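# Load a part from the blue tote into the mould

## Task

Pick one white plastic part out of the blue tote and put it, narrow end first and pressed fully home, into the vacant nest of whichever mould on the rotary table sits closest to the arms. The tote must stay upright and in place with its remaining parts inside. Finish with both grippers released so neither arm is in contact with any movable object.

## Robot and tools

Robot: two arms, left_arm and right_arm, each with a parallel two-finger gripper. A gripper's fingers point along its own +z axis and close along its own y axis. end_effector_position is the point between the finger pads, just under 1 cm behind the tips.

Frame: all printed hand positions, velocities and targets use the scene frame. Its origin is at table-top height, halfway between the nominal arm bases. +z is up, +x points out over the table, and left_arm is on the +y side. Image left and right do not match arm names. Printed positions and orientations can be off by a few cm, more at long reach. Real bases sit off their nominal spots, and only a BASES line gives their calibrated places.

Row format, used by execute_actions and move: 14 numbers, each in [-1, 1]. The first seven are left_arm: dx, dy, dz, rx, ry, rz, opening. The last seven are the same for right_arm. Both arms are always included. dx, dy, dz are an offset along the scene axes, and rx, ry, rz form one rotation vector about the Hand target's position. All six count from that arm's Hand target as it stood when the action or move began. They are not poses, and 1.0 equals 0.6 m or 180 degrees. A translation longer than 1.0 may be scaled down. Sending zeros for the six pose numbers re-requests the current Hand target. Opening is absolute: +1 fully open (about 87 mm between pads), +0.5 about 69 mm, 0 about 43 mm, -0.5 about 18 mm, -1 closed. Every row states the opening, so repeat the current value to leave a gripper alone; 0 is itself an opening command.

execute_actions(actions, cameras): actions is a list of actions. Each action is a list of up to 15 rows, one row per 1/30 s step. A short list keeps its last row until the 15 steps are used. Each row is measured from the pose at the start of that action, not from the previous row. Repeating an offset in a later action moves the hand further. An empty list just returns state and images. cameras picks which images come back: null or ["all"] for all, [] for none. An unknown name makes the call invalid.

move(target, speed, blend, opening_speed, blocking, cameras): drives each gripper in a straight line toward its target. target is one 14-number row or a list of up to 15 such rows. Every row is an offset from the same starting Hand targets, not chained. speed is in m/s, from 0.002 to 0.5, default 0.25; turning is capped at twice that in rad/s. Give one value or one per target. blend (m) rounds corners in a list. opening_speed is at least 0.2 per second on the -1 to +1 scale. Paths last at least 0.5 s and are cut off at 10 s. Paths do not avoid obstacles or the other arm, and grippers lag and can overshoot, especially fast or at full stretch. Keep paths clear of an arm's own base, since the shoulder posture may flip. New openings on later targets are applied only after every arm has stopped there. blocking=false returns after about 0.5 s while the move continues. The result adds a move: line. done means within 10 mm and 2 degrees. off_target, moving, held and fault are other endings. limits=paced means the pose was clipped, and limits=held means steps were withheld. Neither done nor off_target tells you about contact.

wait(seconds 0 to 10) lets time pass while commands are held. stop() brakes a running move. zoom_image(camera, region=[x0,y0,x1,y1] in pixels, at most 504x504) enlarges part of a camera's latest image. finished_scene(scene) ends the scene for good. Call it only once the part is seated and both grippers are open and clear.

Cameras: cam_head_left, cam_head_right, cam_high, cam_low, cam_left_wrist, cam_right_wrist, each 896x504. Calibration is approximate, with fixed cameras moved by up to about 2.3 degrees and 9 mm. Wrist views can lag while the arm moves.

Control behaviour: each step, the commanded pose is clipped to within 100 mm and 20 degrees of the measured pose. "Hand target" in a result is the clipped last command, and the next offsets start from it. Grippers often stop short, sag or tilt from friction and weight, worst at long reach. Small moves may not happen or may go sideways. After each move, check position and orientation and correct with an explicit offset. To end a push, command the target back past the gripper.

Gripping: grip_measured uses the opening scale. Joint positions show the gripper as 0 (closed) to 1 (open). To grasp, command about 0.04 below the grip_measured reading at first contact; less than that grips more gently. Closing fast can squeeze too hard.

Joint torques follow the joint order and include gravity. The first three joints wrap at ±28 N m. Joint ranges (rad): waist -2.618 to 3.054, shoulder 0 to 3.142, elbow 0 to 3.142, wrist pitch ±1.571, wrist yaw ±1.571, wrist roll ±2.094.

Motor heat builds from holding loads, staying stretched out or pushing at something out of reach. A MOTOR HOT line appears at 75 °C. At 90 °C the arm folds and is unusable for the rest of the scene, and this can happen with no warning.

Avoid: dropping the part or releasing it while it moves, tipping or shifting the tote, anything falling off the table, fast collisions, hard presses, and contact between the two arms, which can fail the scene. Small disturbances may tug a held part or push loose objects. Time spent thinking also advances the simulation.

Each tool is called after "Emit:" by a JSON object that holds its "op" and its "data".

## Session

Emit:
{"op": "execute_actions", "data": {"actions": []}}

Emit:
{"op": "zoom_image", "data": {"camera": "cam_high", "region": [180, 190, 320, 350]}}

Emit:
{"op": "zoom_image", "data": {"camera": "cam_high", "region": [340, 190, 560, 350]}}

Scene clock: 0.00 s.
left_arm: end_effector_position=(+0.0654, +0.1408, +0.2191) grip_measured=+1.000 end_effector_quat_wxyz=(+0.104, +0.291, +0.951, -0.007) | right_arm: end_effector_position=(+0.1959, -0.1785, +0.2076) grip_measured=+0.985 end_effector_quat_wxyz=(-0.068, +0.964, -0.251, -0.061)
Joint positions: left_arm=[-1.358 1.263 1.325 -1.52 -0.176 -0.766 1] | right_arm=[0.771 1.571 1.516 -1.467 -0.177 -1.88 0.993]
Joint velocities: within noise
Joint torques (N m): no reading
Motor temperatures (°C): left_arm=[29 31 34 28 27 29 28] | right_arm=[30 40 33 28 27 28 31]
Heat: left arm: 34 °C; right arm: 40 °C.
Hand target: left_arm +0.0659, +0.1398, +0.2209; +0.107, +0.291, +0.951, -0.011 | right_arm +0.1968, -0.1774, +0.2119; -0.075, +0.964, -0.250, -0.058
Tool commands: left_gripper/opening=+1.0 right_gripper/opening=+1.0
camera_calibration:
cam_left_wrist: T_world_to_cam=[[-0.5517, -0.833166, -0.0382358, 0.158456], [-0.663127, 0.410378, 0.625981, -0.129835], [-0.505855, 0.370709, -0.7789, 0.286384], [0, 0, 0, 1]] pos_world=[0.146192, 0.0791363, 0.310397]
cam_right_wrist: T_world_to_cam=[[0.487418, 0.865487, 0.11557, 0.0310033], [0.632847, -0.441351, 0.636172, -0.309469], [0.601606, -0.236943, -0.762843, 0.139822], [0, 0, 0, 1]] pos_world=[0.0966168, -0.130287, 0.299954]

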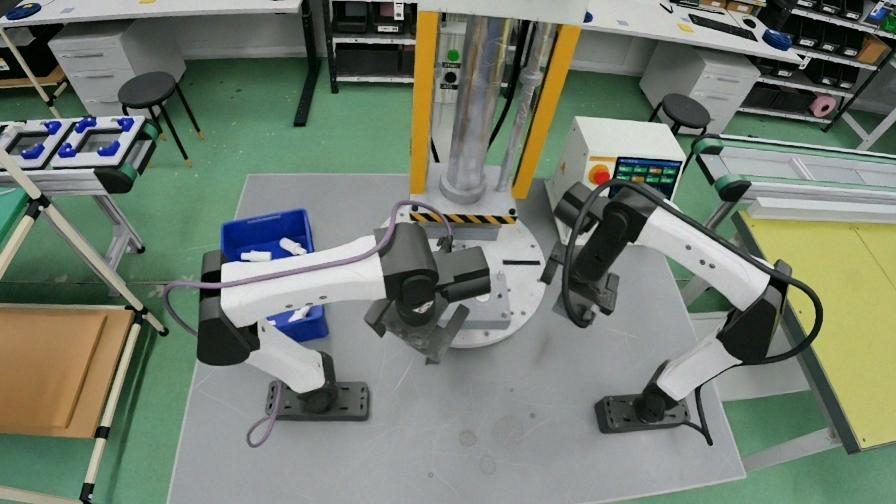

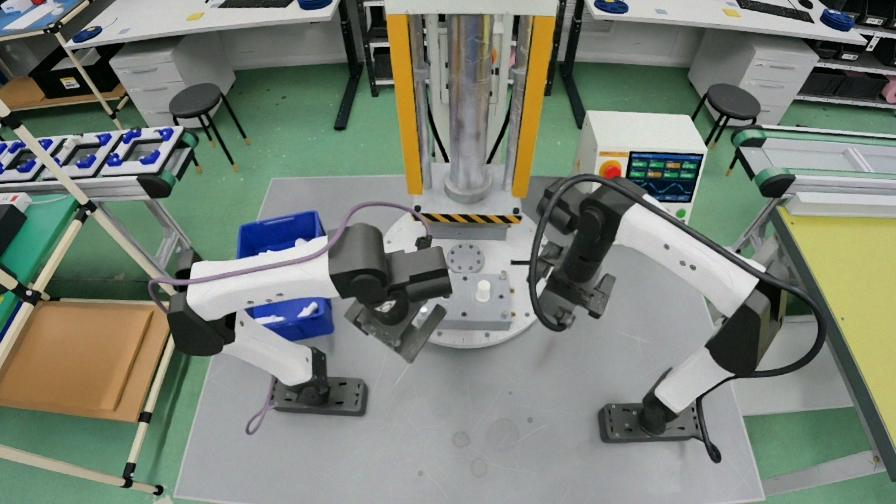

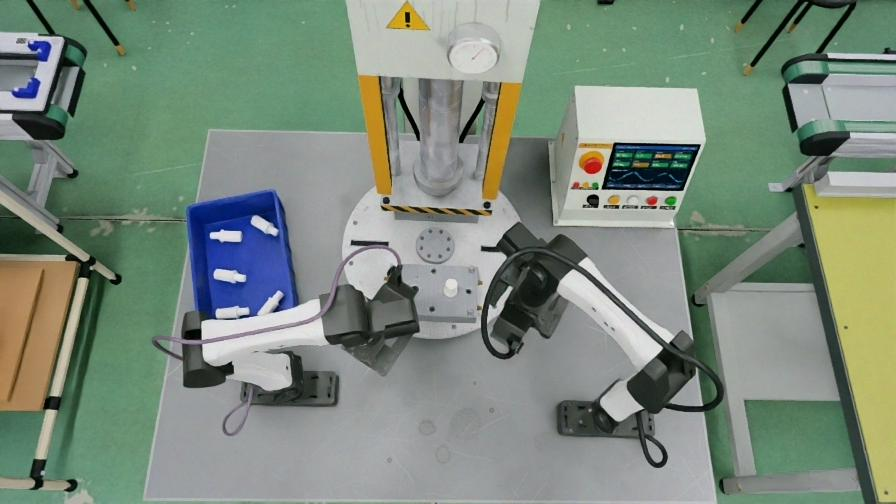

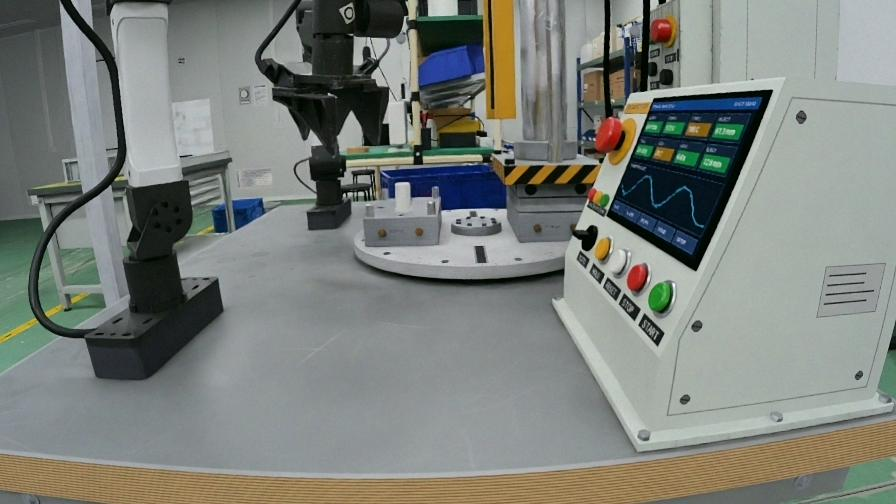

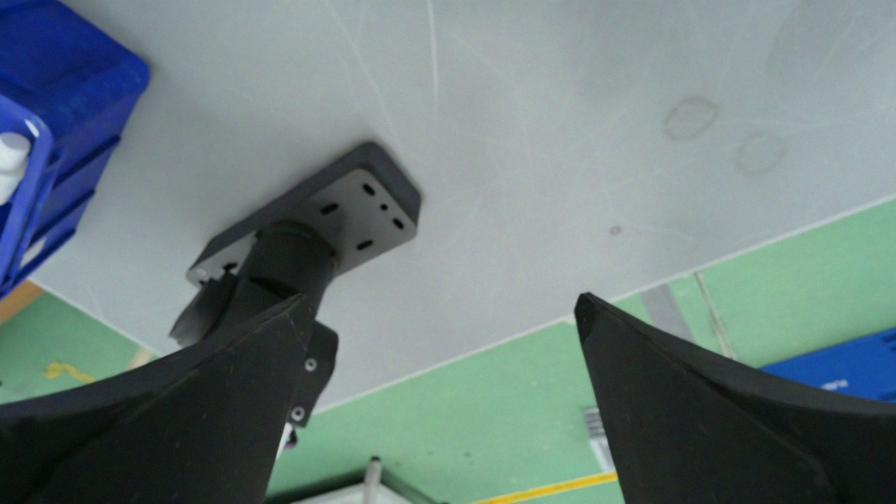

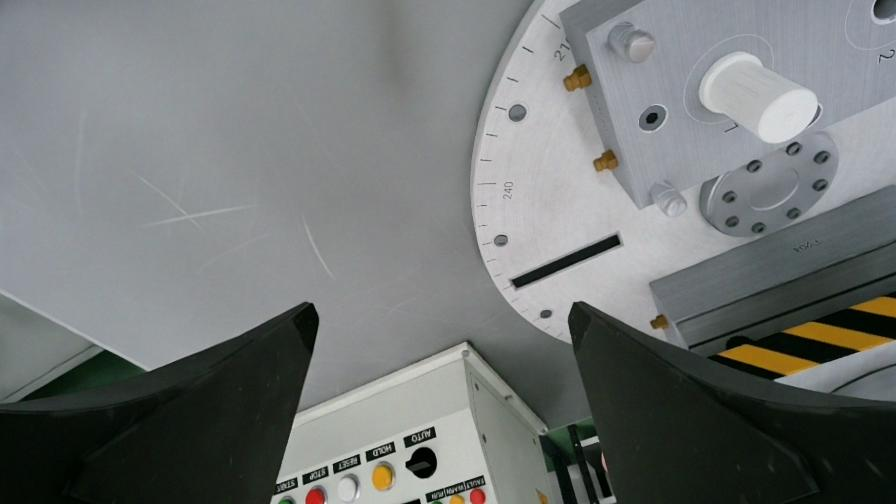

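Scaled by 3.150 from the camera's 896x504 image, which has a finer 1280x720 frame.

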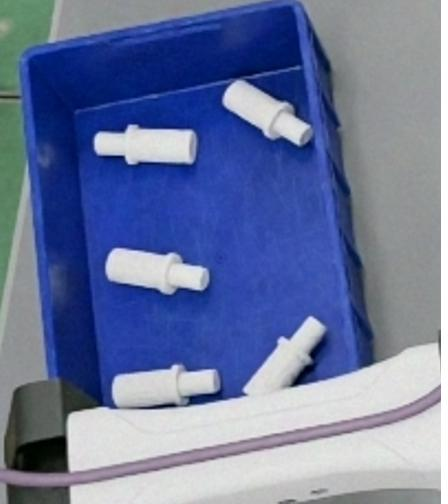

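Scaled by 2.291 from the camera's 896x504 image, which has a finer 1280x720 frame.

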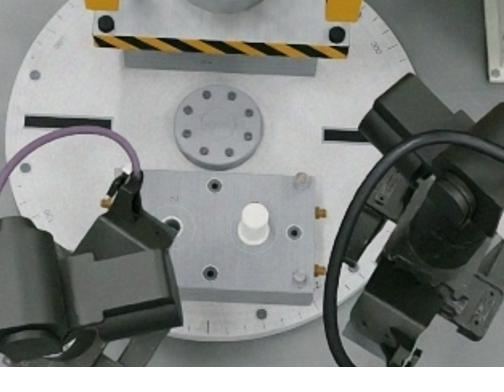

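Emit:
{"op": "move", "data": {"target": [[0.307,0.183,0.13,0.01,0.03,-0.02,0.3,0,-0.2,0.05,0,0,0,1],[0.365,0.55,0.05,0.031,0.0613,-0.0442,0.3,0,-0.34,0.07,0,0,0,1]], "blend": 0.06}}

Scene clock: 141.77 s.
left_arm: end_effector_position=(+0.2828, +0.4665, +0.2476) grip_measured=+0.300 end_effector_quat_wxyz=(+0.038, +0.356, +0.933, +0.041) | right_arm: end_effector_position=(+0.2028, -0.3773, +0.2538) grip_measured=+0.985 end_effector_quat_wxyz=(-0.021, +0.903, -0.418, +0.092)
Joint positions: left_arm=[0.413 1.674 1.793 -1.577 -0.006 1.13 0.65] | right_arm=[0.217 1.206 1.358 -1.547 0.074 -2.088 0.993]
Joint velocities: within noise
Joint torques (N m): left_arm=[0.79 -5.45 9.11 0.42 0.08 0.08] | right_arm=[-0.77 -3.34 4.71 0.5 0.11 -0.08]
Motor temperatures (°C): left_arm=[29 31 41 28 27 29 28] | right_arm=[30 44 38 28 27 28 31]
Heat: left arm: 41 °C; right arm: 44 °C.
Hand target: left_arm +0.2850, +0.4699, +0.2509; +0.000, +0.358, +0.934, +0.000 | right_arm +0.1968, -0.3813, +0.2539; -0.061, +0.953, -0.298, -0.017
Off the commanded pose: left_arm 0.005 m, 6 deg | right_arm 0.007 m, 27 deg; orientation clipped.
joint sent to its limit (left arm) — joint 4 (wrist pitch), lower limit. The joint targets are off in orientation, not in position.
joint sent to its limit (right arm) — joint 4 (wrist pitch), lower limit; joint 6 (wrist roll), lower limit. The joint targets are off in orientation, not in position.
move: off_target (left_arm, right_arm); limits=paced
camera_calibration:
cam_left_wrist: T_world_to_cam=[[-0.656408, -0.748302, -0.0957737, 0.555105], [-0.550265, 0.388065, 0.739333, -0.186691], [-0.516078, 0.538005, -0.666494, 0.194838], [0, 0, 0, 1]] pos_world=[0.362198, 0.383011, 0.32105]
cam_right_wrist: T_world_to_cam=[[0.744379, 0.655355, 0.128101, 0.0597841], [0.275796, -0.476443, 0.834828, -0.42221], [0.608142, -0.586099, -0.535398, -0.0669971], [0, 0, 0, 1]] pos_world=[0.112686, -0.279606, 0.308944]

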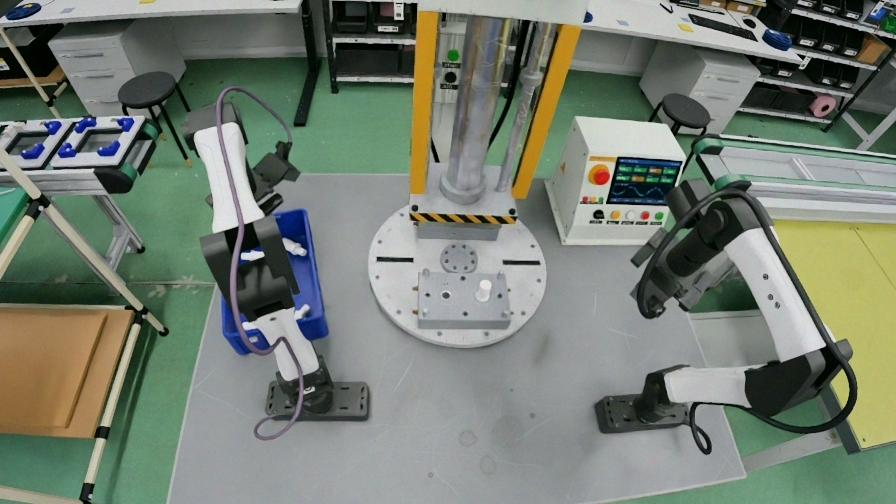

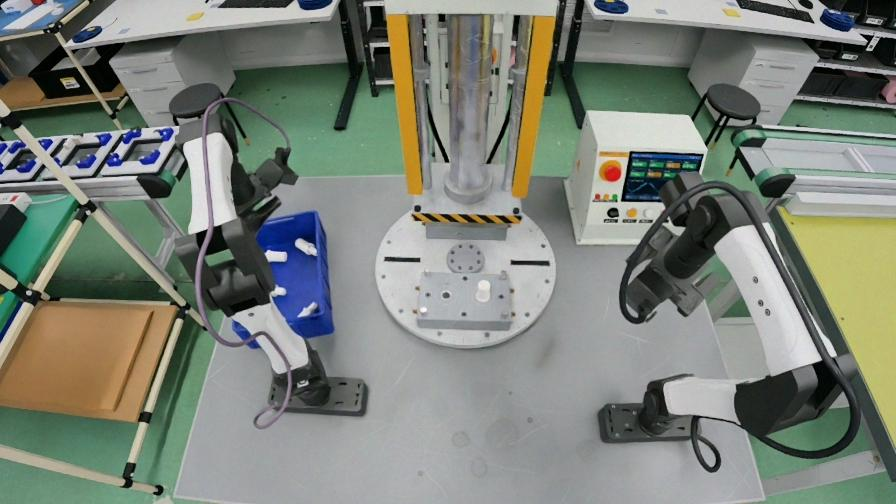

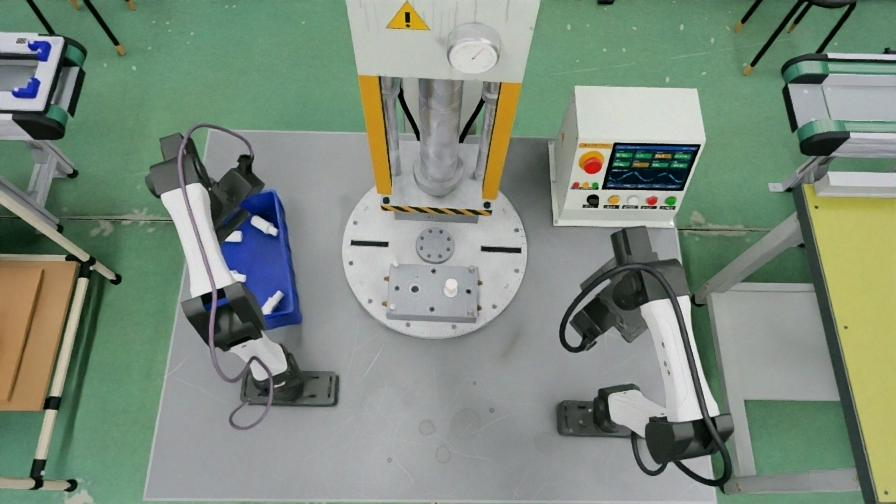

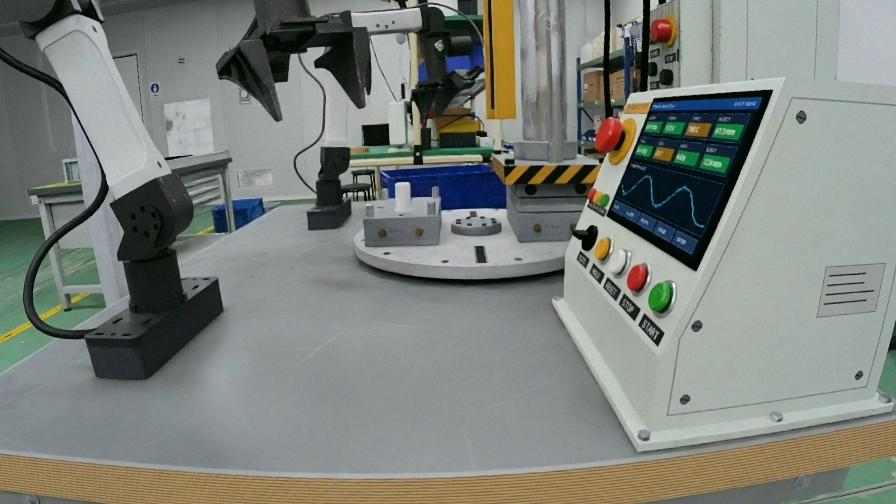

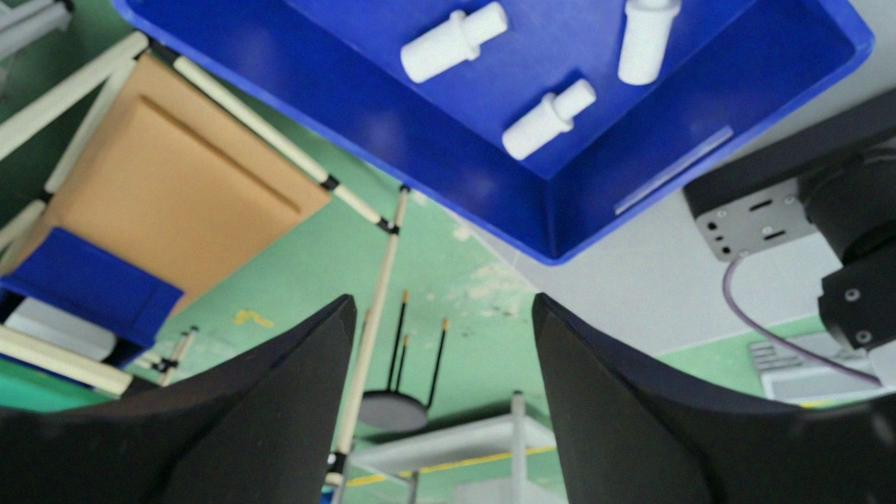

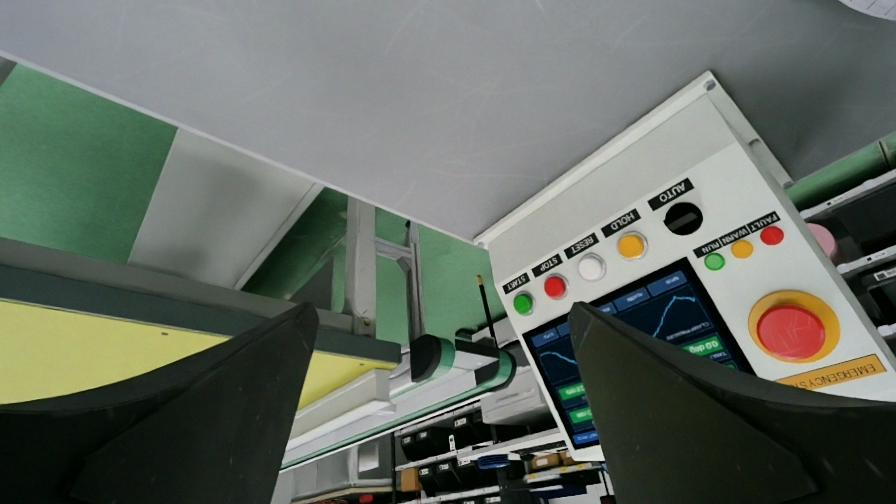

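Emit:
{"op": "move", "data": {"target": [0.036,-0.03,-0.218,0,0,-0.033,-1,0,0,0,-0.0445,-0.0536,-0.0866,1], "speed": 0.15, "cameras": ["cam_left_wrist","cam_high"]}}

Emit:
{"op": "zoom_image", "data": {"camera": "cam_high", "region": [130, 130, 330, 350]}}

Scene clock: 163.43 s.
left_arm: end_effector_position=(+0.3041, +0.4541, +0.1267) grip_measured=-0.963 end_effector_quat_wxyz=(+0.001, +0.399, +0.917, +0.006) | right_arm: end_effector_position=(+0.2013, -0.3795, +0.2537) grip_measured=+0.985 end_effector_quat_wxyz=(-0.021, +0.902, -0.422, +0.093)
Joint positions: left_arm=[0.348 1.763 1.407 -1.205 -0.006 1.156 0.018] | right_arm=[0.208 1.199 1.353 -1.547 0.074 -2.088 0.993]
Joint velocities: within noise
Joint torques (N m): left_arm=[0.17 -6.08 6.49 0.45 0.24 0.09] | right_arm=[-0.85 -3.4 4.79 0.58 0.02 -0.1]
Motor temperatures (°C): left_arm=[29 33 40 28 27 29 28] | right_arm=[30 43 38 28 27 28 31]
Heat: left arm: 40 °C; right arm: 43 °C.
Hand target: left_arm +0.3065, +0.4519, +0.1201; +0.000, +0.406, +0.914, +0.000 | right_arm +0.1968, -0.3814, +0.2539; -0.021, +0.903, -0.418, +0.092
Off the commanded pose: left_arm 0.007 m, 1 deg | right_arm 0.005 m, 0 deg.
joint sent to its limit (right arm) — joint 6 (wrist roll), lower limit. The joint targets still meet the commanded pose.
move: done
camera_calibration:
cam_left_wrist: T_world_to_cam=[[-0.727448, -0.686153, -0.00356435, 0.529959], [-0.437937, 0.460282, 0.772238, -0.151974], [-0.528233, 0.563324, -0.635323, 0.120151], [0, 0, 0, 1]] pos_world=[0.382431, 0.3659, 0.195584]
Images, in order (width x height): cam_high 896x504, cam_left_wrist 896x504.

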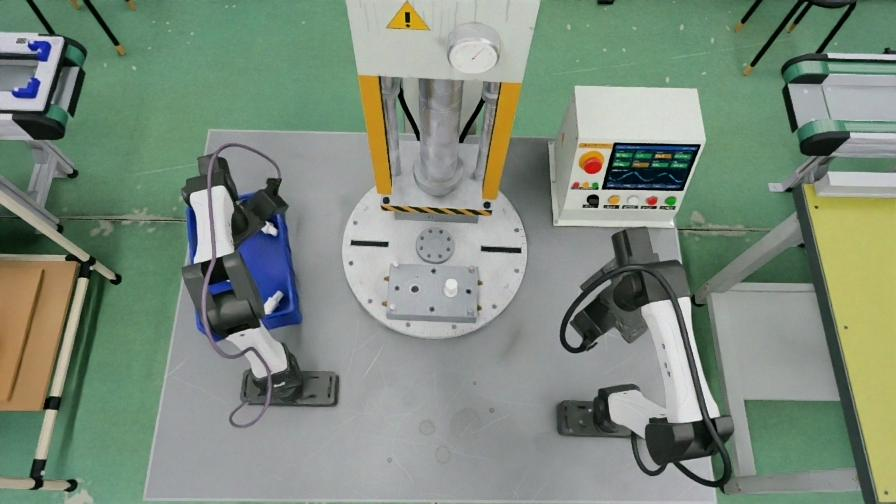

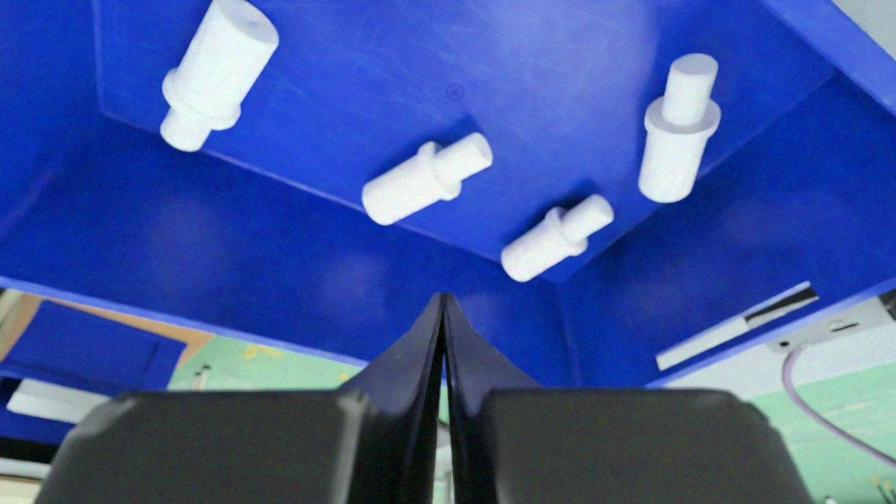

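Scaled by 2.291 from the camera's 896x504 image, which has a finer 1280x720 frame.

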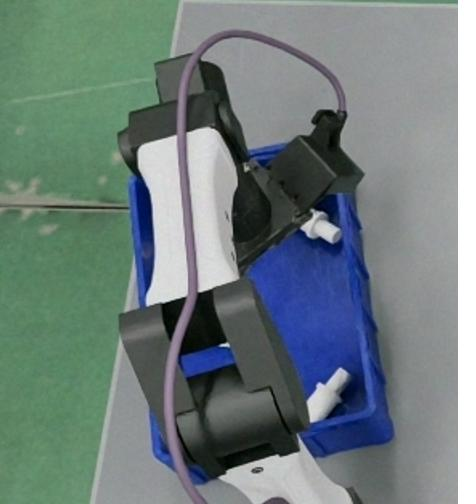

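Emit:
{"op": "move", "data": {"target": [0.0035,0.02,-0.178,0,0,0,-1,0,0,0,0,0,0,1], "speed": 0.1, "cameras": ["cam_left_wrist","cam_high"]}}

Emit:
{"op": "zoom_image", "data": {"camera": "cam_high", "region": [130, 130, 330, 350]}}

Scene clock: 178.67 s.
left_arm: end_effector_position=(+0.3173, +0.4571, +0.0237) grip_measured=-0.963 end_effector_quat_wxyz=(+0.023, +0.412, +0.911, -0.003) | right_arm: end_effector_position=(+0.2013, -0.3795, +0.2537) grip_measured=+0.985 end_effector_quat_wxyz=(-0.021, +0.902, -0.422, +0.093)
Joint positions: left_arm=[0.364 1.907 1.168 -0.804 0.036 1.201 0.018] | right_arm=[0.208 1.199 1.353 -1.547 0.074 -2.088 0.993]
Joint velocities: within noise
Joint torques (N m): left_arm=[1.39 -5.82 5.11 0.47 -0.18 -0.02] | right_arm=[-1.02 -3.51 4.75 0.58 0.01 -0.1]
Motor temperatures (°C): left_arm=[29 34 39 28 27 29 28] | right_arm=[30 42 38 28 27 28 31]
Heat: left arm: 39 °C; right arm: 42 °C.
Hand target: left_arm +0.3086, +0.4639, +0.0133; +0.000, +0.406, +0.914, +0.000 | right_arm +0.1968, -0.3814, +0.2539; -0.021, +0.903, -0.418, +0.092
Off the commanded pose: left_arm 0.015 m, 3 deg | right_arm 0.005 m, 0 deg.
joint sent to its limit (right arm) — joint 6 (wrist roll), lower limit. The joint targets still meet the commanded pose.
move: off_target (left_arm)
camera_calibration:
cam_left_wrist: T_world_to_cam=[[-0.747174, -0.664608, -0.00518339, 0.537722], [-0.448323, 0.498232, 0.74214, -0.0812958], [-0.49065, 0.556831, -0.670225, 0.051868], [0, 0, 0, 1]] pos_world=[0.390774, 0.368997, 0.0978833]
Images, in order (width x height): cam_high 896x504, cam_left_wrist 896x504.

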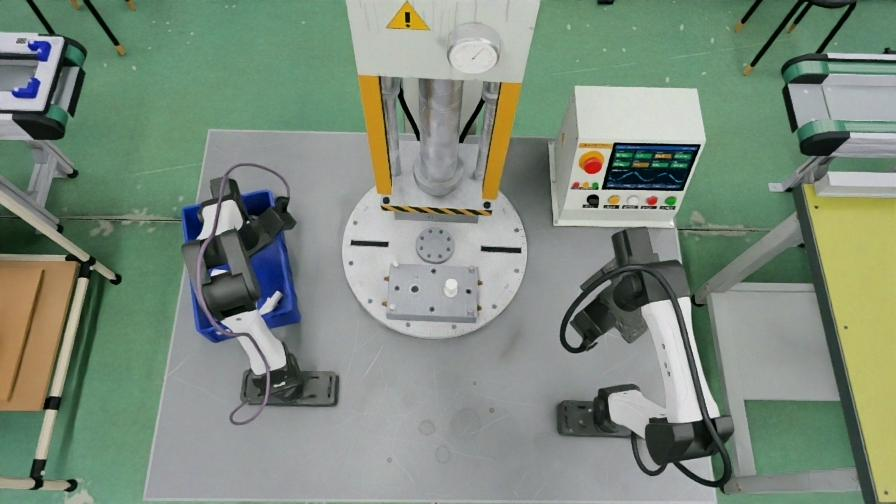

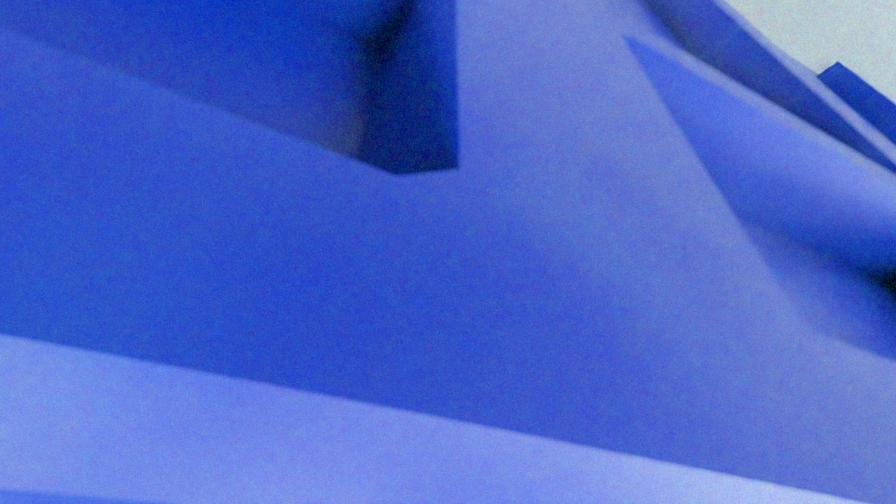

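Scaled by 2.291 from the camera's 896x504 image, which has a finer 1280x720 frame.

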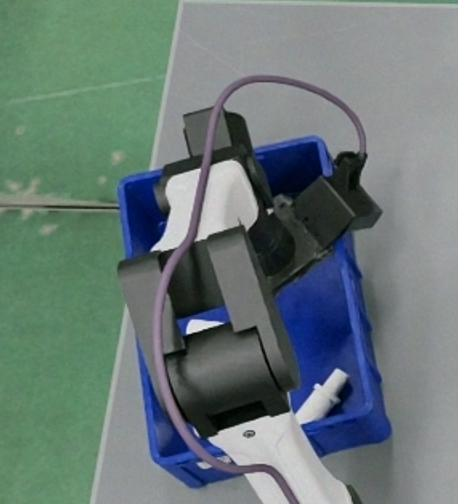

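Emit:
{"op": "move", "data": {"target": [0.012,-0.005,0.2,0,0,0,-1,0,0,0,0,0,0,1], "speed": 0.08, "cameras": ["cam_left_wrist","cam_high","cam_low"]}}

Emit:
{"op": "zoom_image", "data": {"camera": "cam_high", "region": [130, 130, 330, 350]}}

Scene clock: 186.83 s.
left_arm: end_effector_position=(+0.3126, +0.4602, +0.1190) grip_measured=-0.963 end_effector_quat_wxyz=(-0.010, +0.407, +0.913, -0.016) | right_arm: end_effector_position=(+0.2013, -0.3795, +0.2537) grip_measured=+0.985 end_effector_quat_wxyz=(-0.021, +0.902, -0.422, +0.093)
Joint positions: left_arm=[0.364 1.845 1.477 -1.239 0.01 1.19 0.018] | right_arm=[0.208 1.199 1.353 -1.547 0.074 -2.088 0.993]
Joint velocities: within noise
Joint torques (N m): left_arm=[0.2 -9.92 9.18 0.1 0.09 -0.06] | right_arm=[-0.8 -3.48 4.85 0.54 0 -0.1]
Motor temperatures (°C): left_arm=[29 34 40 28 27 29 28] | right_arm=[30 42 38 28 27 28 31]
Heat: left arm: 40 °C; right arm: 42 °C.
Hand target: left_arm +0.3157, +0.4608, +0.1333; +0.000, +0.406, +0.914, +0.000 | right_arm +0.1968, -0.3814, +0.2539; -0.021, +0.903, -0.418, +0.092
Off the commanded pose: left_arm 0.015 m, 2 deg | right_arm 0.005 m, 0 deg.
joint sent to its limit (right arm) — joint 6 (wrist roll), lower limit. The joint targets still meet the commanded pose.
move: off_target (left_arm)
camera_calibration:
cam_left_wrist: T_world_to_cam=[[-0.738214, -0.673092, 0.0445752, 0.531892], [-0.401163, 0.491179, 0.773183, -0.170917], [-0.542318, 0.552893, -0.632615, 0.125208], [0, 0, 0, 1]] pos_world=[0.391987, 0.372737, 0.187649]
Images, in order (width x height): cam_high 896x504, cam_low 896x504, cam_left_wrist 896x504.

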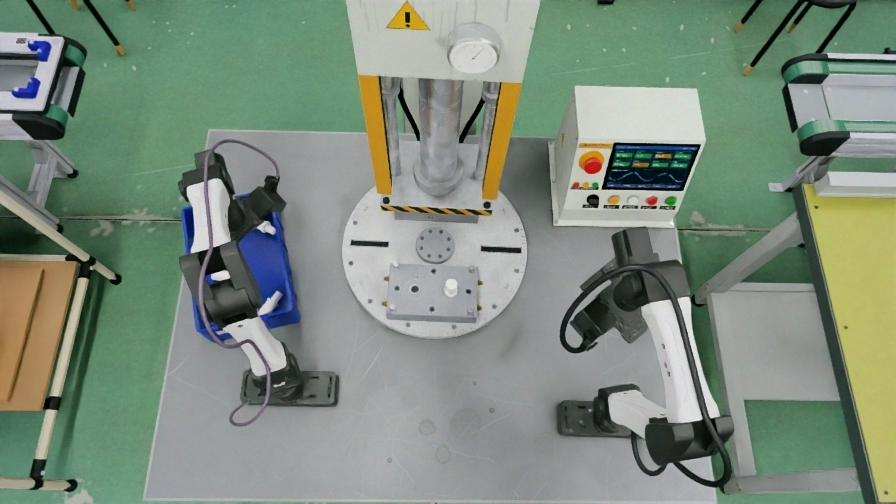

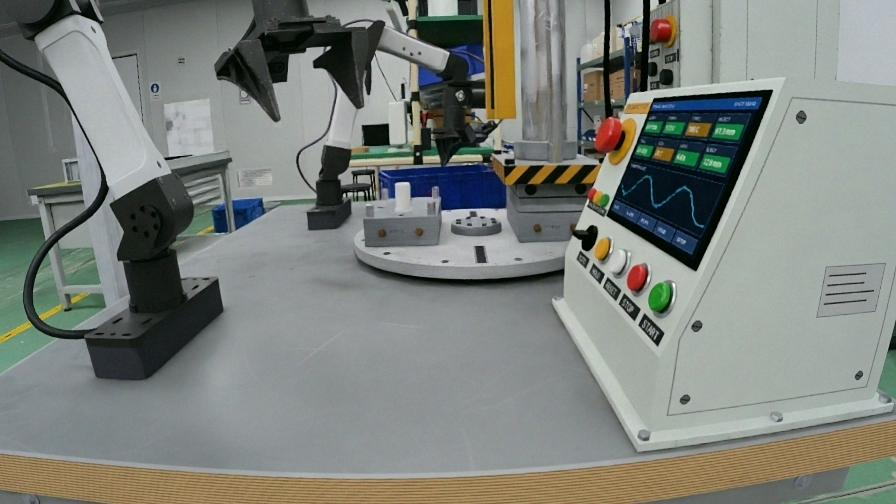

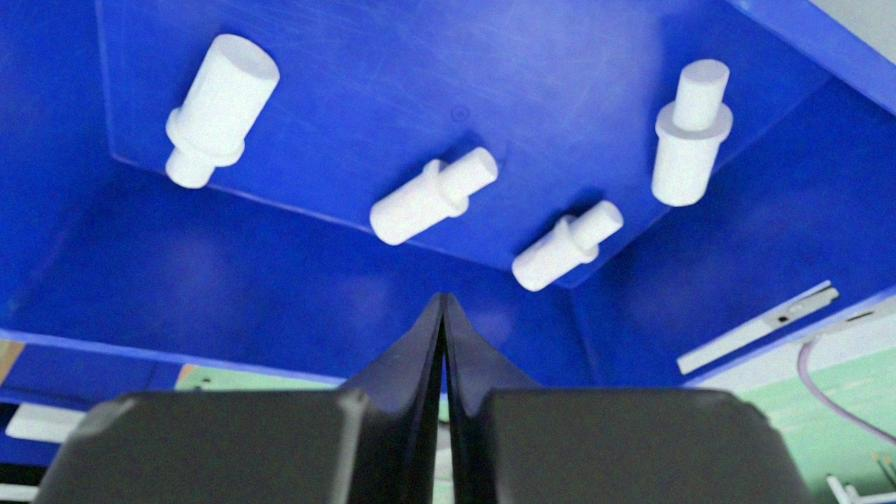

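Scaled by 2.291 from the camera's 896x504 image, which has a finer 1280x720 frame.

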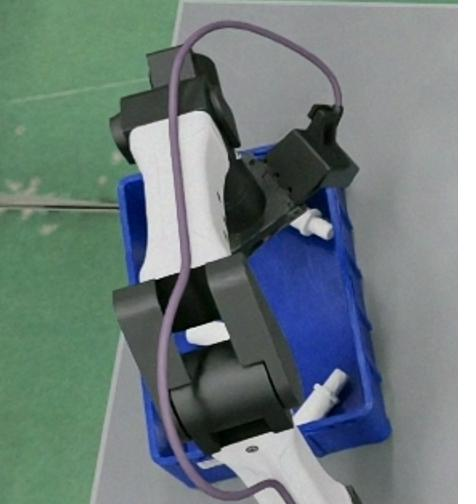

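Emit:
{"op": "move", "data": {"target": [0,0,-0.01,-0.051,-0.115,0.262,-1,0,0,0,0,0,0,1], "speed": 0.2, "cameras": ["cam_left_wrist","cam_high"]}}

Emit:
{"op": "zoom_image", "data": {"camera": "cam_high", "region": [130, 130, 330, 350]}}

Scene clock: 217.13 s.
left_arm: end_effector_position=(+0.3150, +0.4612, +0.1214) grip_measured=-0.963 end_effector_quat_wxyz=(+0.174, +0.007, +0.985, -0.001) | right_arm: end_effector_position=(+0.2013, -0.3795, +0.2537) grip_measured=+0.985 end_effector_quat_wxyz=(-0.021, +0.902, -0.422, +0.093)
Joint positions: left_arm=[0.511 1.616 1.221 -0.869 0.168 0.487 0.018] | right_arm=[0.208 1.199 1.353 -1.547 0.074 -2.088 0.993]
Joint velocities: within noise
Joint torques (N m): left_arm=[1.26 -8.65 6.67 1.03 0.4 -0.02] | right_arm=[-0.85 -3.41 4.79 0.59 0.02 -0.08]
Motor temperatures (°C): left_arm=[29 39 42 28 27 29 28] | right_arm=[29 41 38 28 27 28 31]
Heat: left arm: 42 °C; right arm: 41 °C.
Hand target: left_arm +0.3157, +0.4609, +0.1273; +0.191, +0.001, +0.982, +0.000 | right_arm +0.1968, -0.3814, +0.2539; -0.021, +0.903, -0.418, +0.092
Off the commanded pose: left_arm 0.006 m, 2 deg | right_arm 0.005 m, 0 deg.
joint sent to its limit (right arm) — joint 6 (wrist roll), lower limit. The joint targets still meet the commanded pose.
move: done
camera_calibration:
cam_left_wrist: T_world_to_cam=[[-0.0104918, -0.999908, 0.0086302, 0.460092], [-0.862179, 0.0134176, 0.506426, 0.225673], [-0.506495, -0.00212744, -0.86224, 0.400056], [0, 0, 0, 1]] pos_world=[0.402024, 0.457873, 0.226687]
Images, in order (width x height): cam_high 896x504, cam_left_wrist 896x504.

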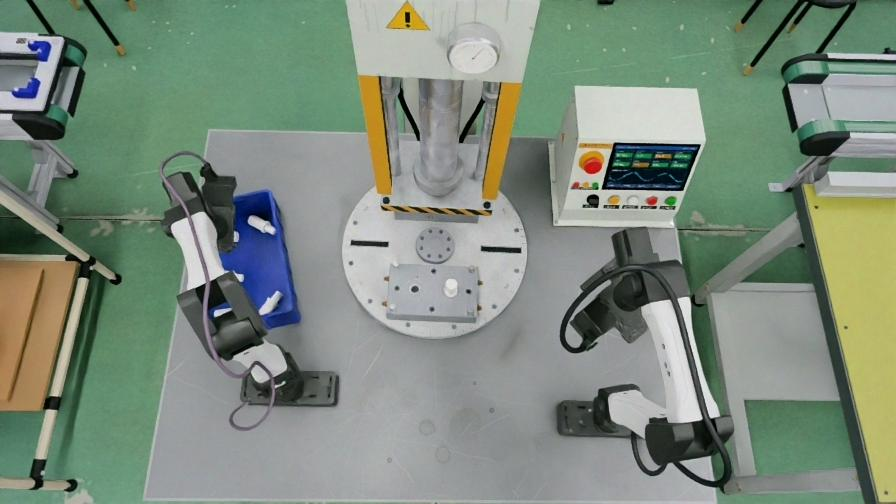

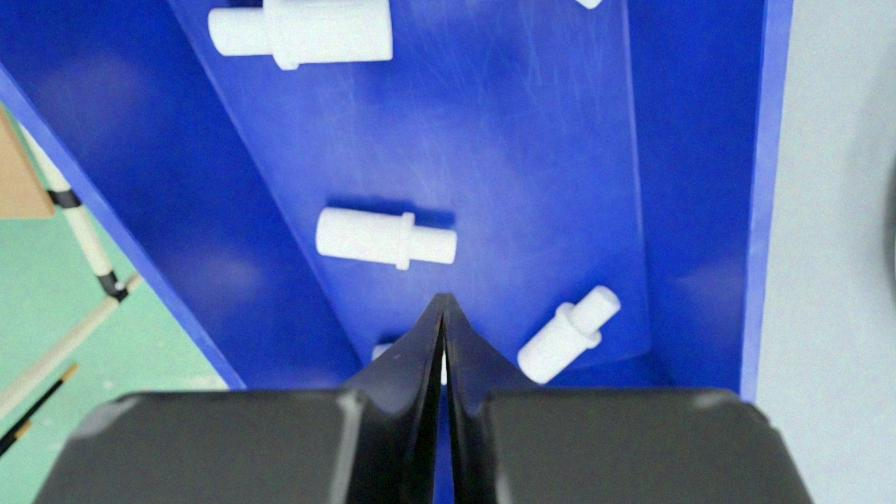

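Scaled by 2.291 from the camera's 896x504 image, which has a finer 1280x720 frame.

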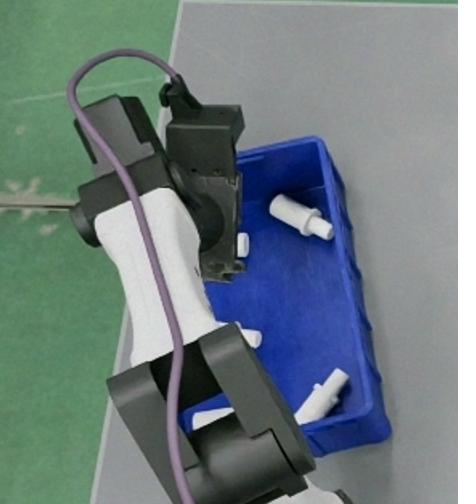

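Emit:
{"op": "move", "data": {"target": [[0,0.007,-0.10,0,0,0,-1,0,0,0,0,0,0,1],[0,0.007,-0.186,0,0,0,-1,0,0,0,0,0,0,1]], "speed": 0.08, "cameras": ["cam_left_wrist","cam_high"]}}

Emit:
{"op": "zoom_image", "data": {"camera": "cam_high", "region": [130, 130, 330, 350]}}

Scene clock: 237.40 s.
left_arm: end_effector_position=(+0.3175, +0.4659, +0.0224) grip_measured=-0.963 end_effector_quat_wxyz=(+0.192, +0.003, +0.981, +0.008) | right_arm: end_effector_position=(+0.2013, -0.3795, +0.2537) grip_measured=+0.985 end_effector_quat_wxyz=(-0.021, +0.902, -0.422, +0.093)
Joint positions: left_arm=[0.522 1.734 0.923 -0.41 0.172 0.486 0.018] | right_arm=[0.208 1.199 1.353 -1.547 0.074 -2.088 0.993]
Joint velocities: within noise
Joint torques (N m): left_arm=[1.35 -5.55 6.09 1.06 0.39 0.04] | right_arm=[-0.83 -3.41 4.82 0.55 0.03 -0.1]
Motor temperatures (°C): left_arm=[29 38 40 29 27 29 28] | right_arm=[29 41 38 28 27 28 31]
Heat: left arm: 40 °C; right arm: 41 °C.
Hand target: left_arm +0.3158, +0.4651, +0.0157; +0.191, +0.001, +0.982, +0.000 | right_arm +0.1968, -0.3814, +0.2539; -0.021, +0.903, -0.418, +0.092
Off the commanded pose: left_arm 0.007 m, 1 deg | right_arm 0.005 m, 0 deg.
joint sent to its limit (right arm) — joint 6 (wrist roll), lower limit. The joint targets still meet the commanded pose.
move: done
camera_calibration:
cam_left_wrist: T_world_to_cam=[[0.0000404075, -0.999968, -0.00803232, 0.462689], [-0.880765, -0.00383933, 0.473538, 0.292533], [-0.473554, 0.00705545, -0.880737, 0.301684], [0, 0, 0, 1]] pos_world=[0.400497, 0.461669, 0.130895]
Images, in order (width x height): cam_high 896x504, cam_left_wrist 896x504.

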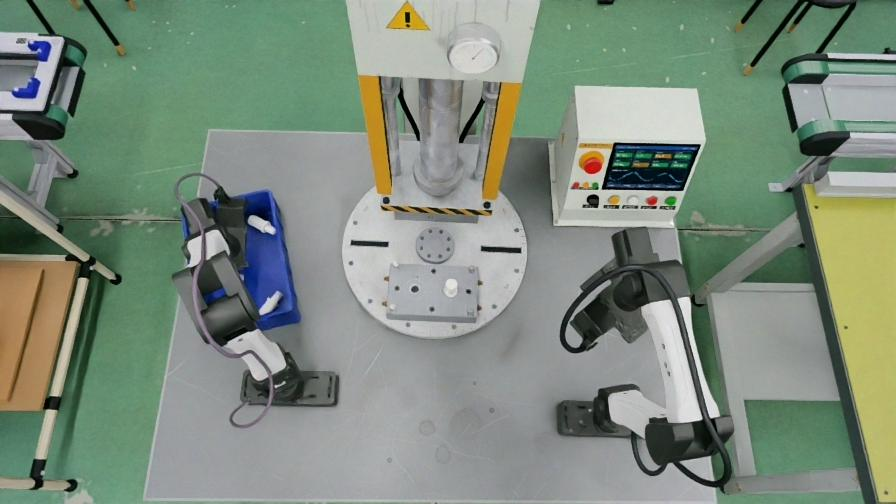

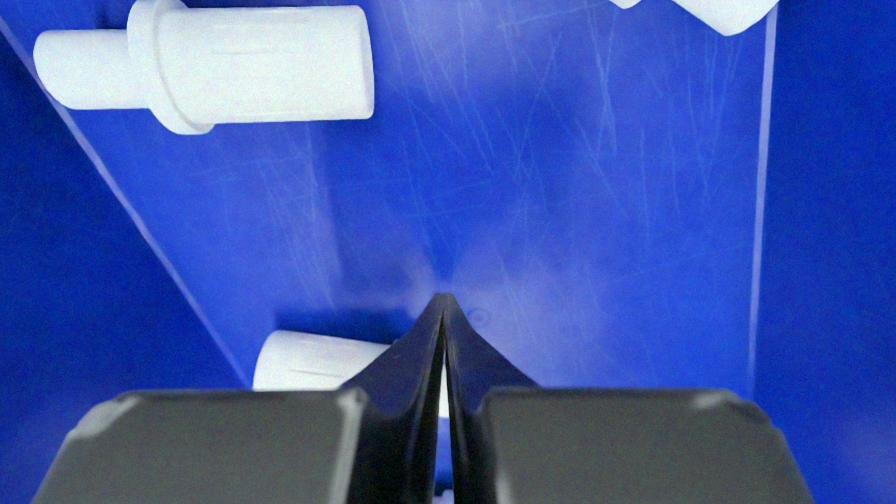

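Scaled by 2.291 from the camera's 896x504 image, which has a finer 1280x720 frame.

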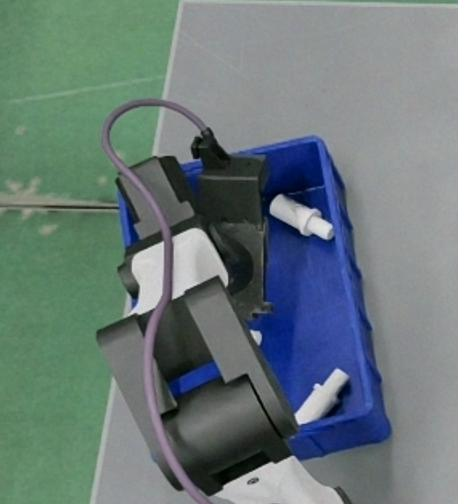

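Emit:
{"op": "move", "data": {"target": [[-0.04,0.002,0,0,0,0,-1,0,0,0,0,0,0,1],[-0.085,0.012,0,0,0,0,-1,0,0,0,0,0,0,1]], "speed": 0.05, "cameras": ["cam_left_wrist","cam_high"]}}

Emit:
{"op": "zoom_image", "data": {"camera": "cam_high", "region": [130, 130, 330, 350]}}

Scene clock: 244.93 s.
left_arm: end_effector_position=(+0.2726, +0.4749, +0.0151) grip_measured=-0.963 end_effector_quat_wxyz=(+0.195, +0.001, +0.981, +0.004) | right_arm: end_effector_position=(+0.2013, -0.3795, +0.2537) grip_measured=+0.985 end_effector_quat_wxyz=(-0.021, +0.902, -0.422, +0.093)
Joint positions: left_arm=[0.641 1.64 0.781 -0.385 0.221 0.594 0.018] | right_arm=[0.208 1.199 1.353 -1.547 0.074 -2.088 0.993]
Joint velocities: within noise
Joint torques (N m): left_arm=[1.43 -7.32 5.14 0.75 0.33 0.11] | right_arm=[-0.87 -3.54 4.72 0.59 0.01 -0.12]
Motor temperatures (°C): left_arm=[29 38 40 29 27 29 28] | right_arm=[29 41 38 28 27 28 31]
Heat: left arm: 40 °C; right arm: 41 °C.
Hand target: left_arm +0.2648, +0.4723, +0.0157; +0.191, +0.001, +0.982, +0.000 | right_arm +0.1968, -0.3814, +0.2539; -0.021, +0.903, -0.418, +0.092
Off the commanded pose: left_arm 0.008 m, 1 deg | right_arm 0.005 m, 0 deg.
joint sent to its limit (right arm) — joint 6 (wrist roll), lower limit. The joint targets still meet the commanded pose.
move: done
camera_calibration:
cam_left_wrist: T_world_to_cam=[[0.00287359, -0.999994, 0.00179879, 0.470812], [-0.883354, -0.00169531, 0.468703, 0.256285], [-0.468697, -0.00293583, -0.883354, 0.277308], [0, 0, 0, 1]] pos_world=[0.355011, 0.472058, 0.123992]
Images, in order (width x height): cam_high 896x504, cam_left_wrist 896x504.

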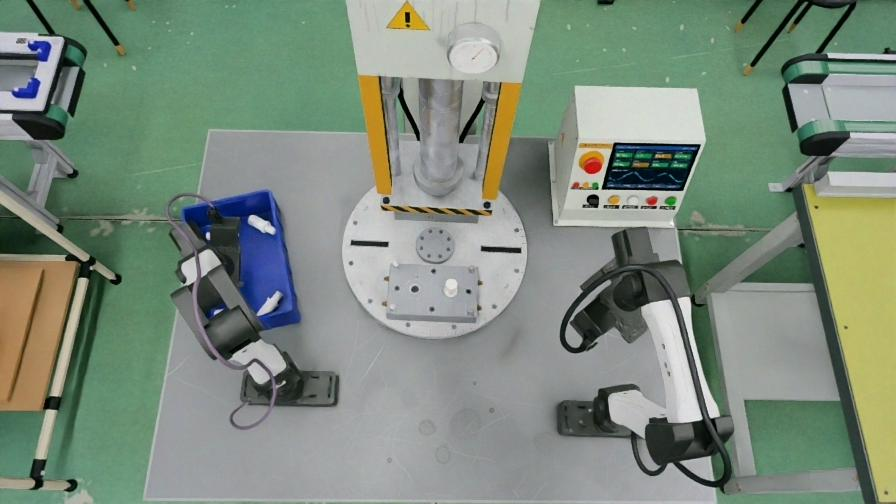

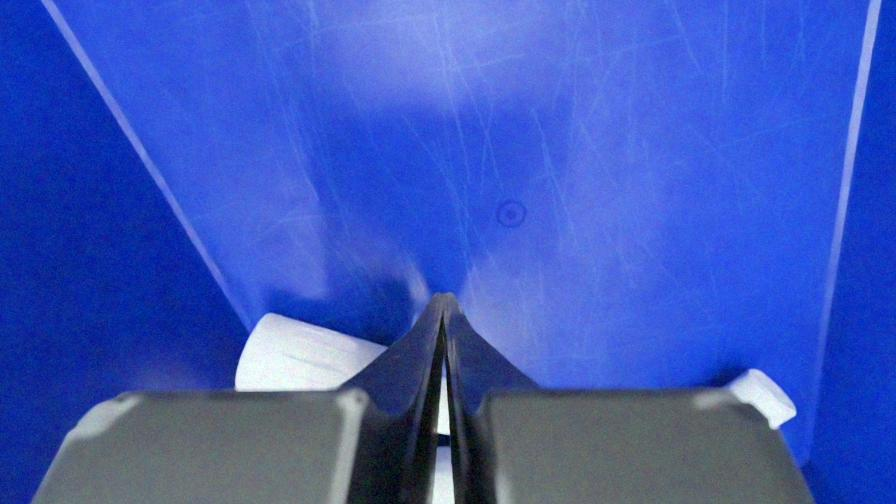

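Scaled by 2.291 from the camera's 896x504 image, which has a finer 1280x720 frame.

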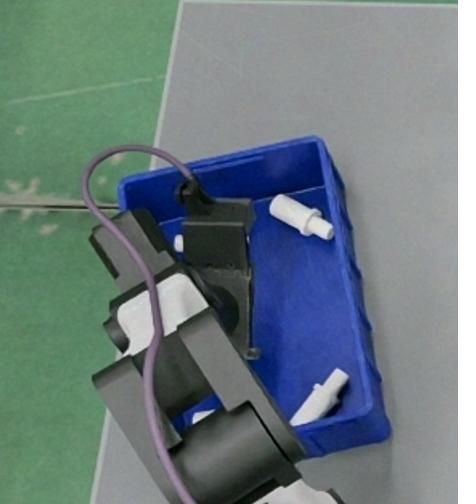

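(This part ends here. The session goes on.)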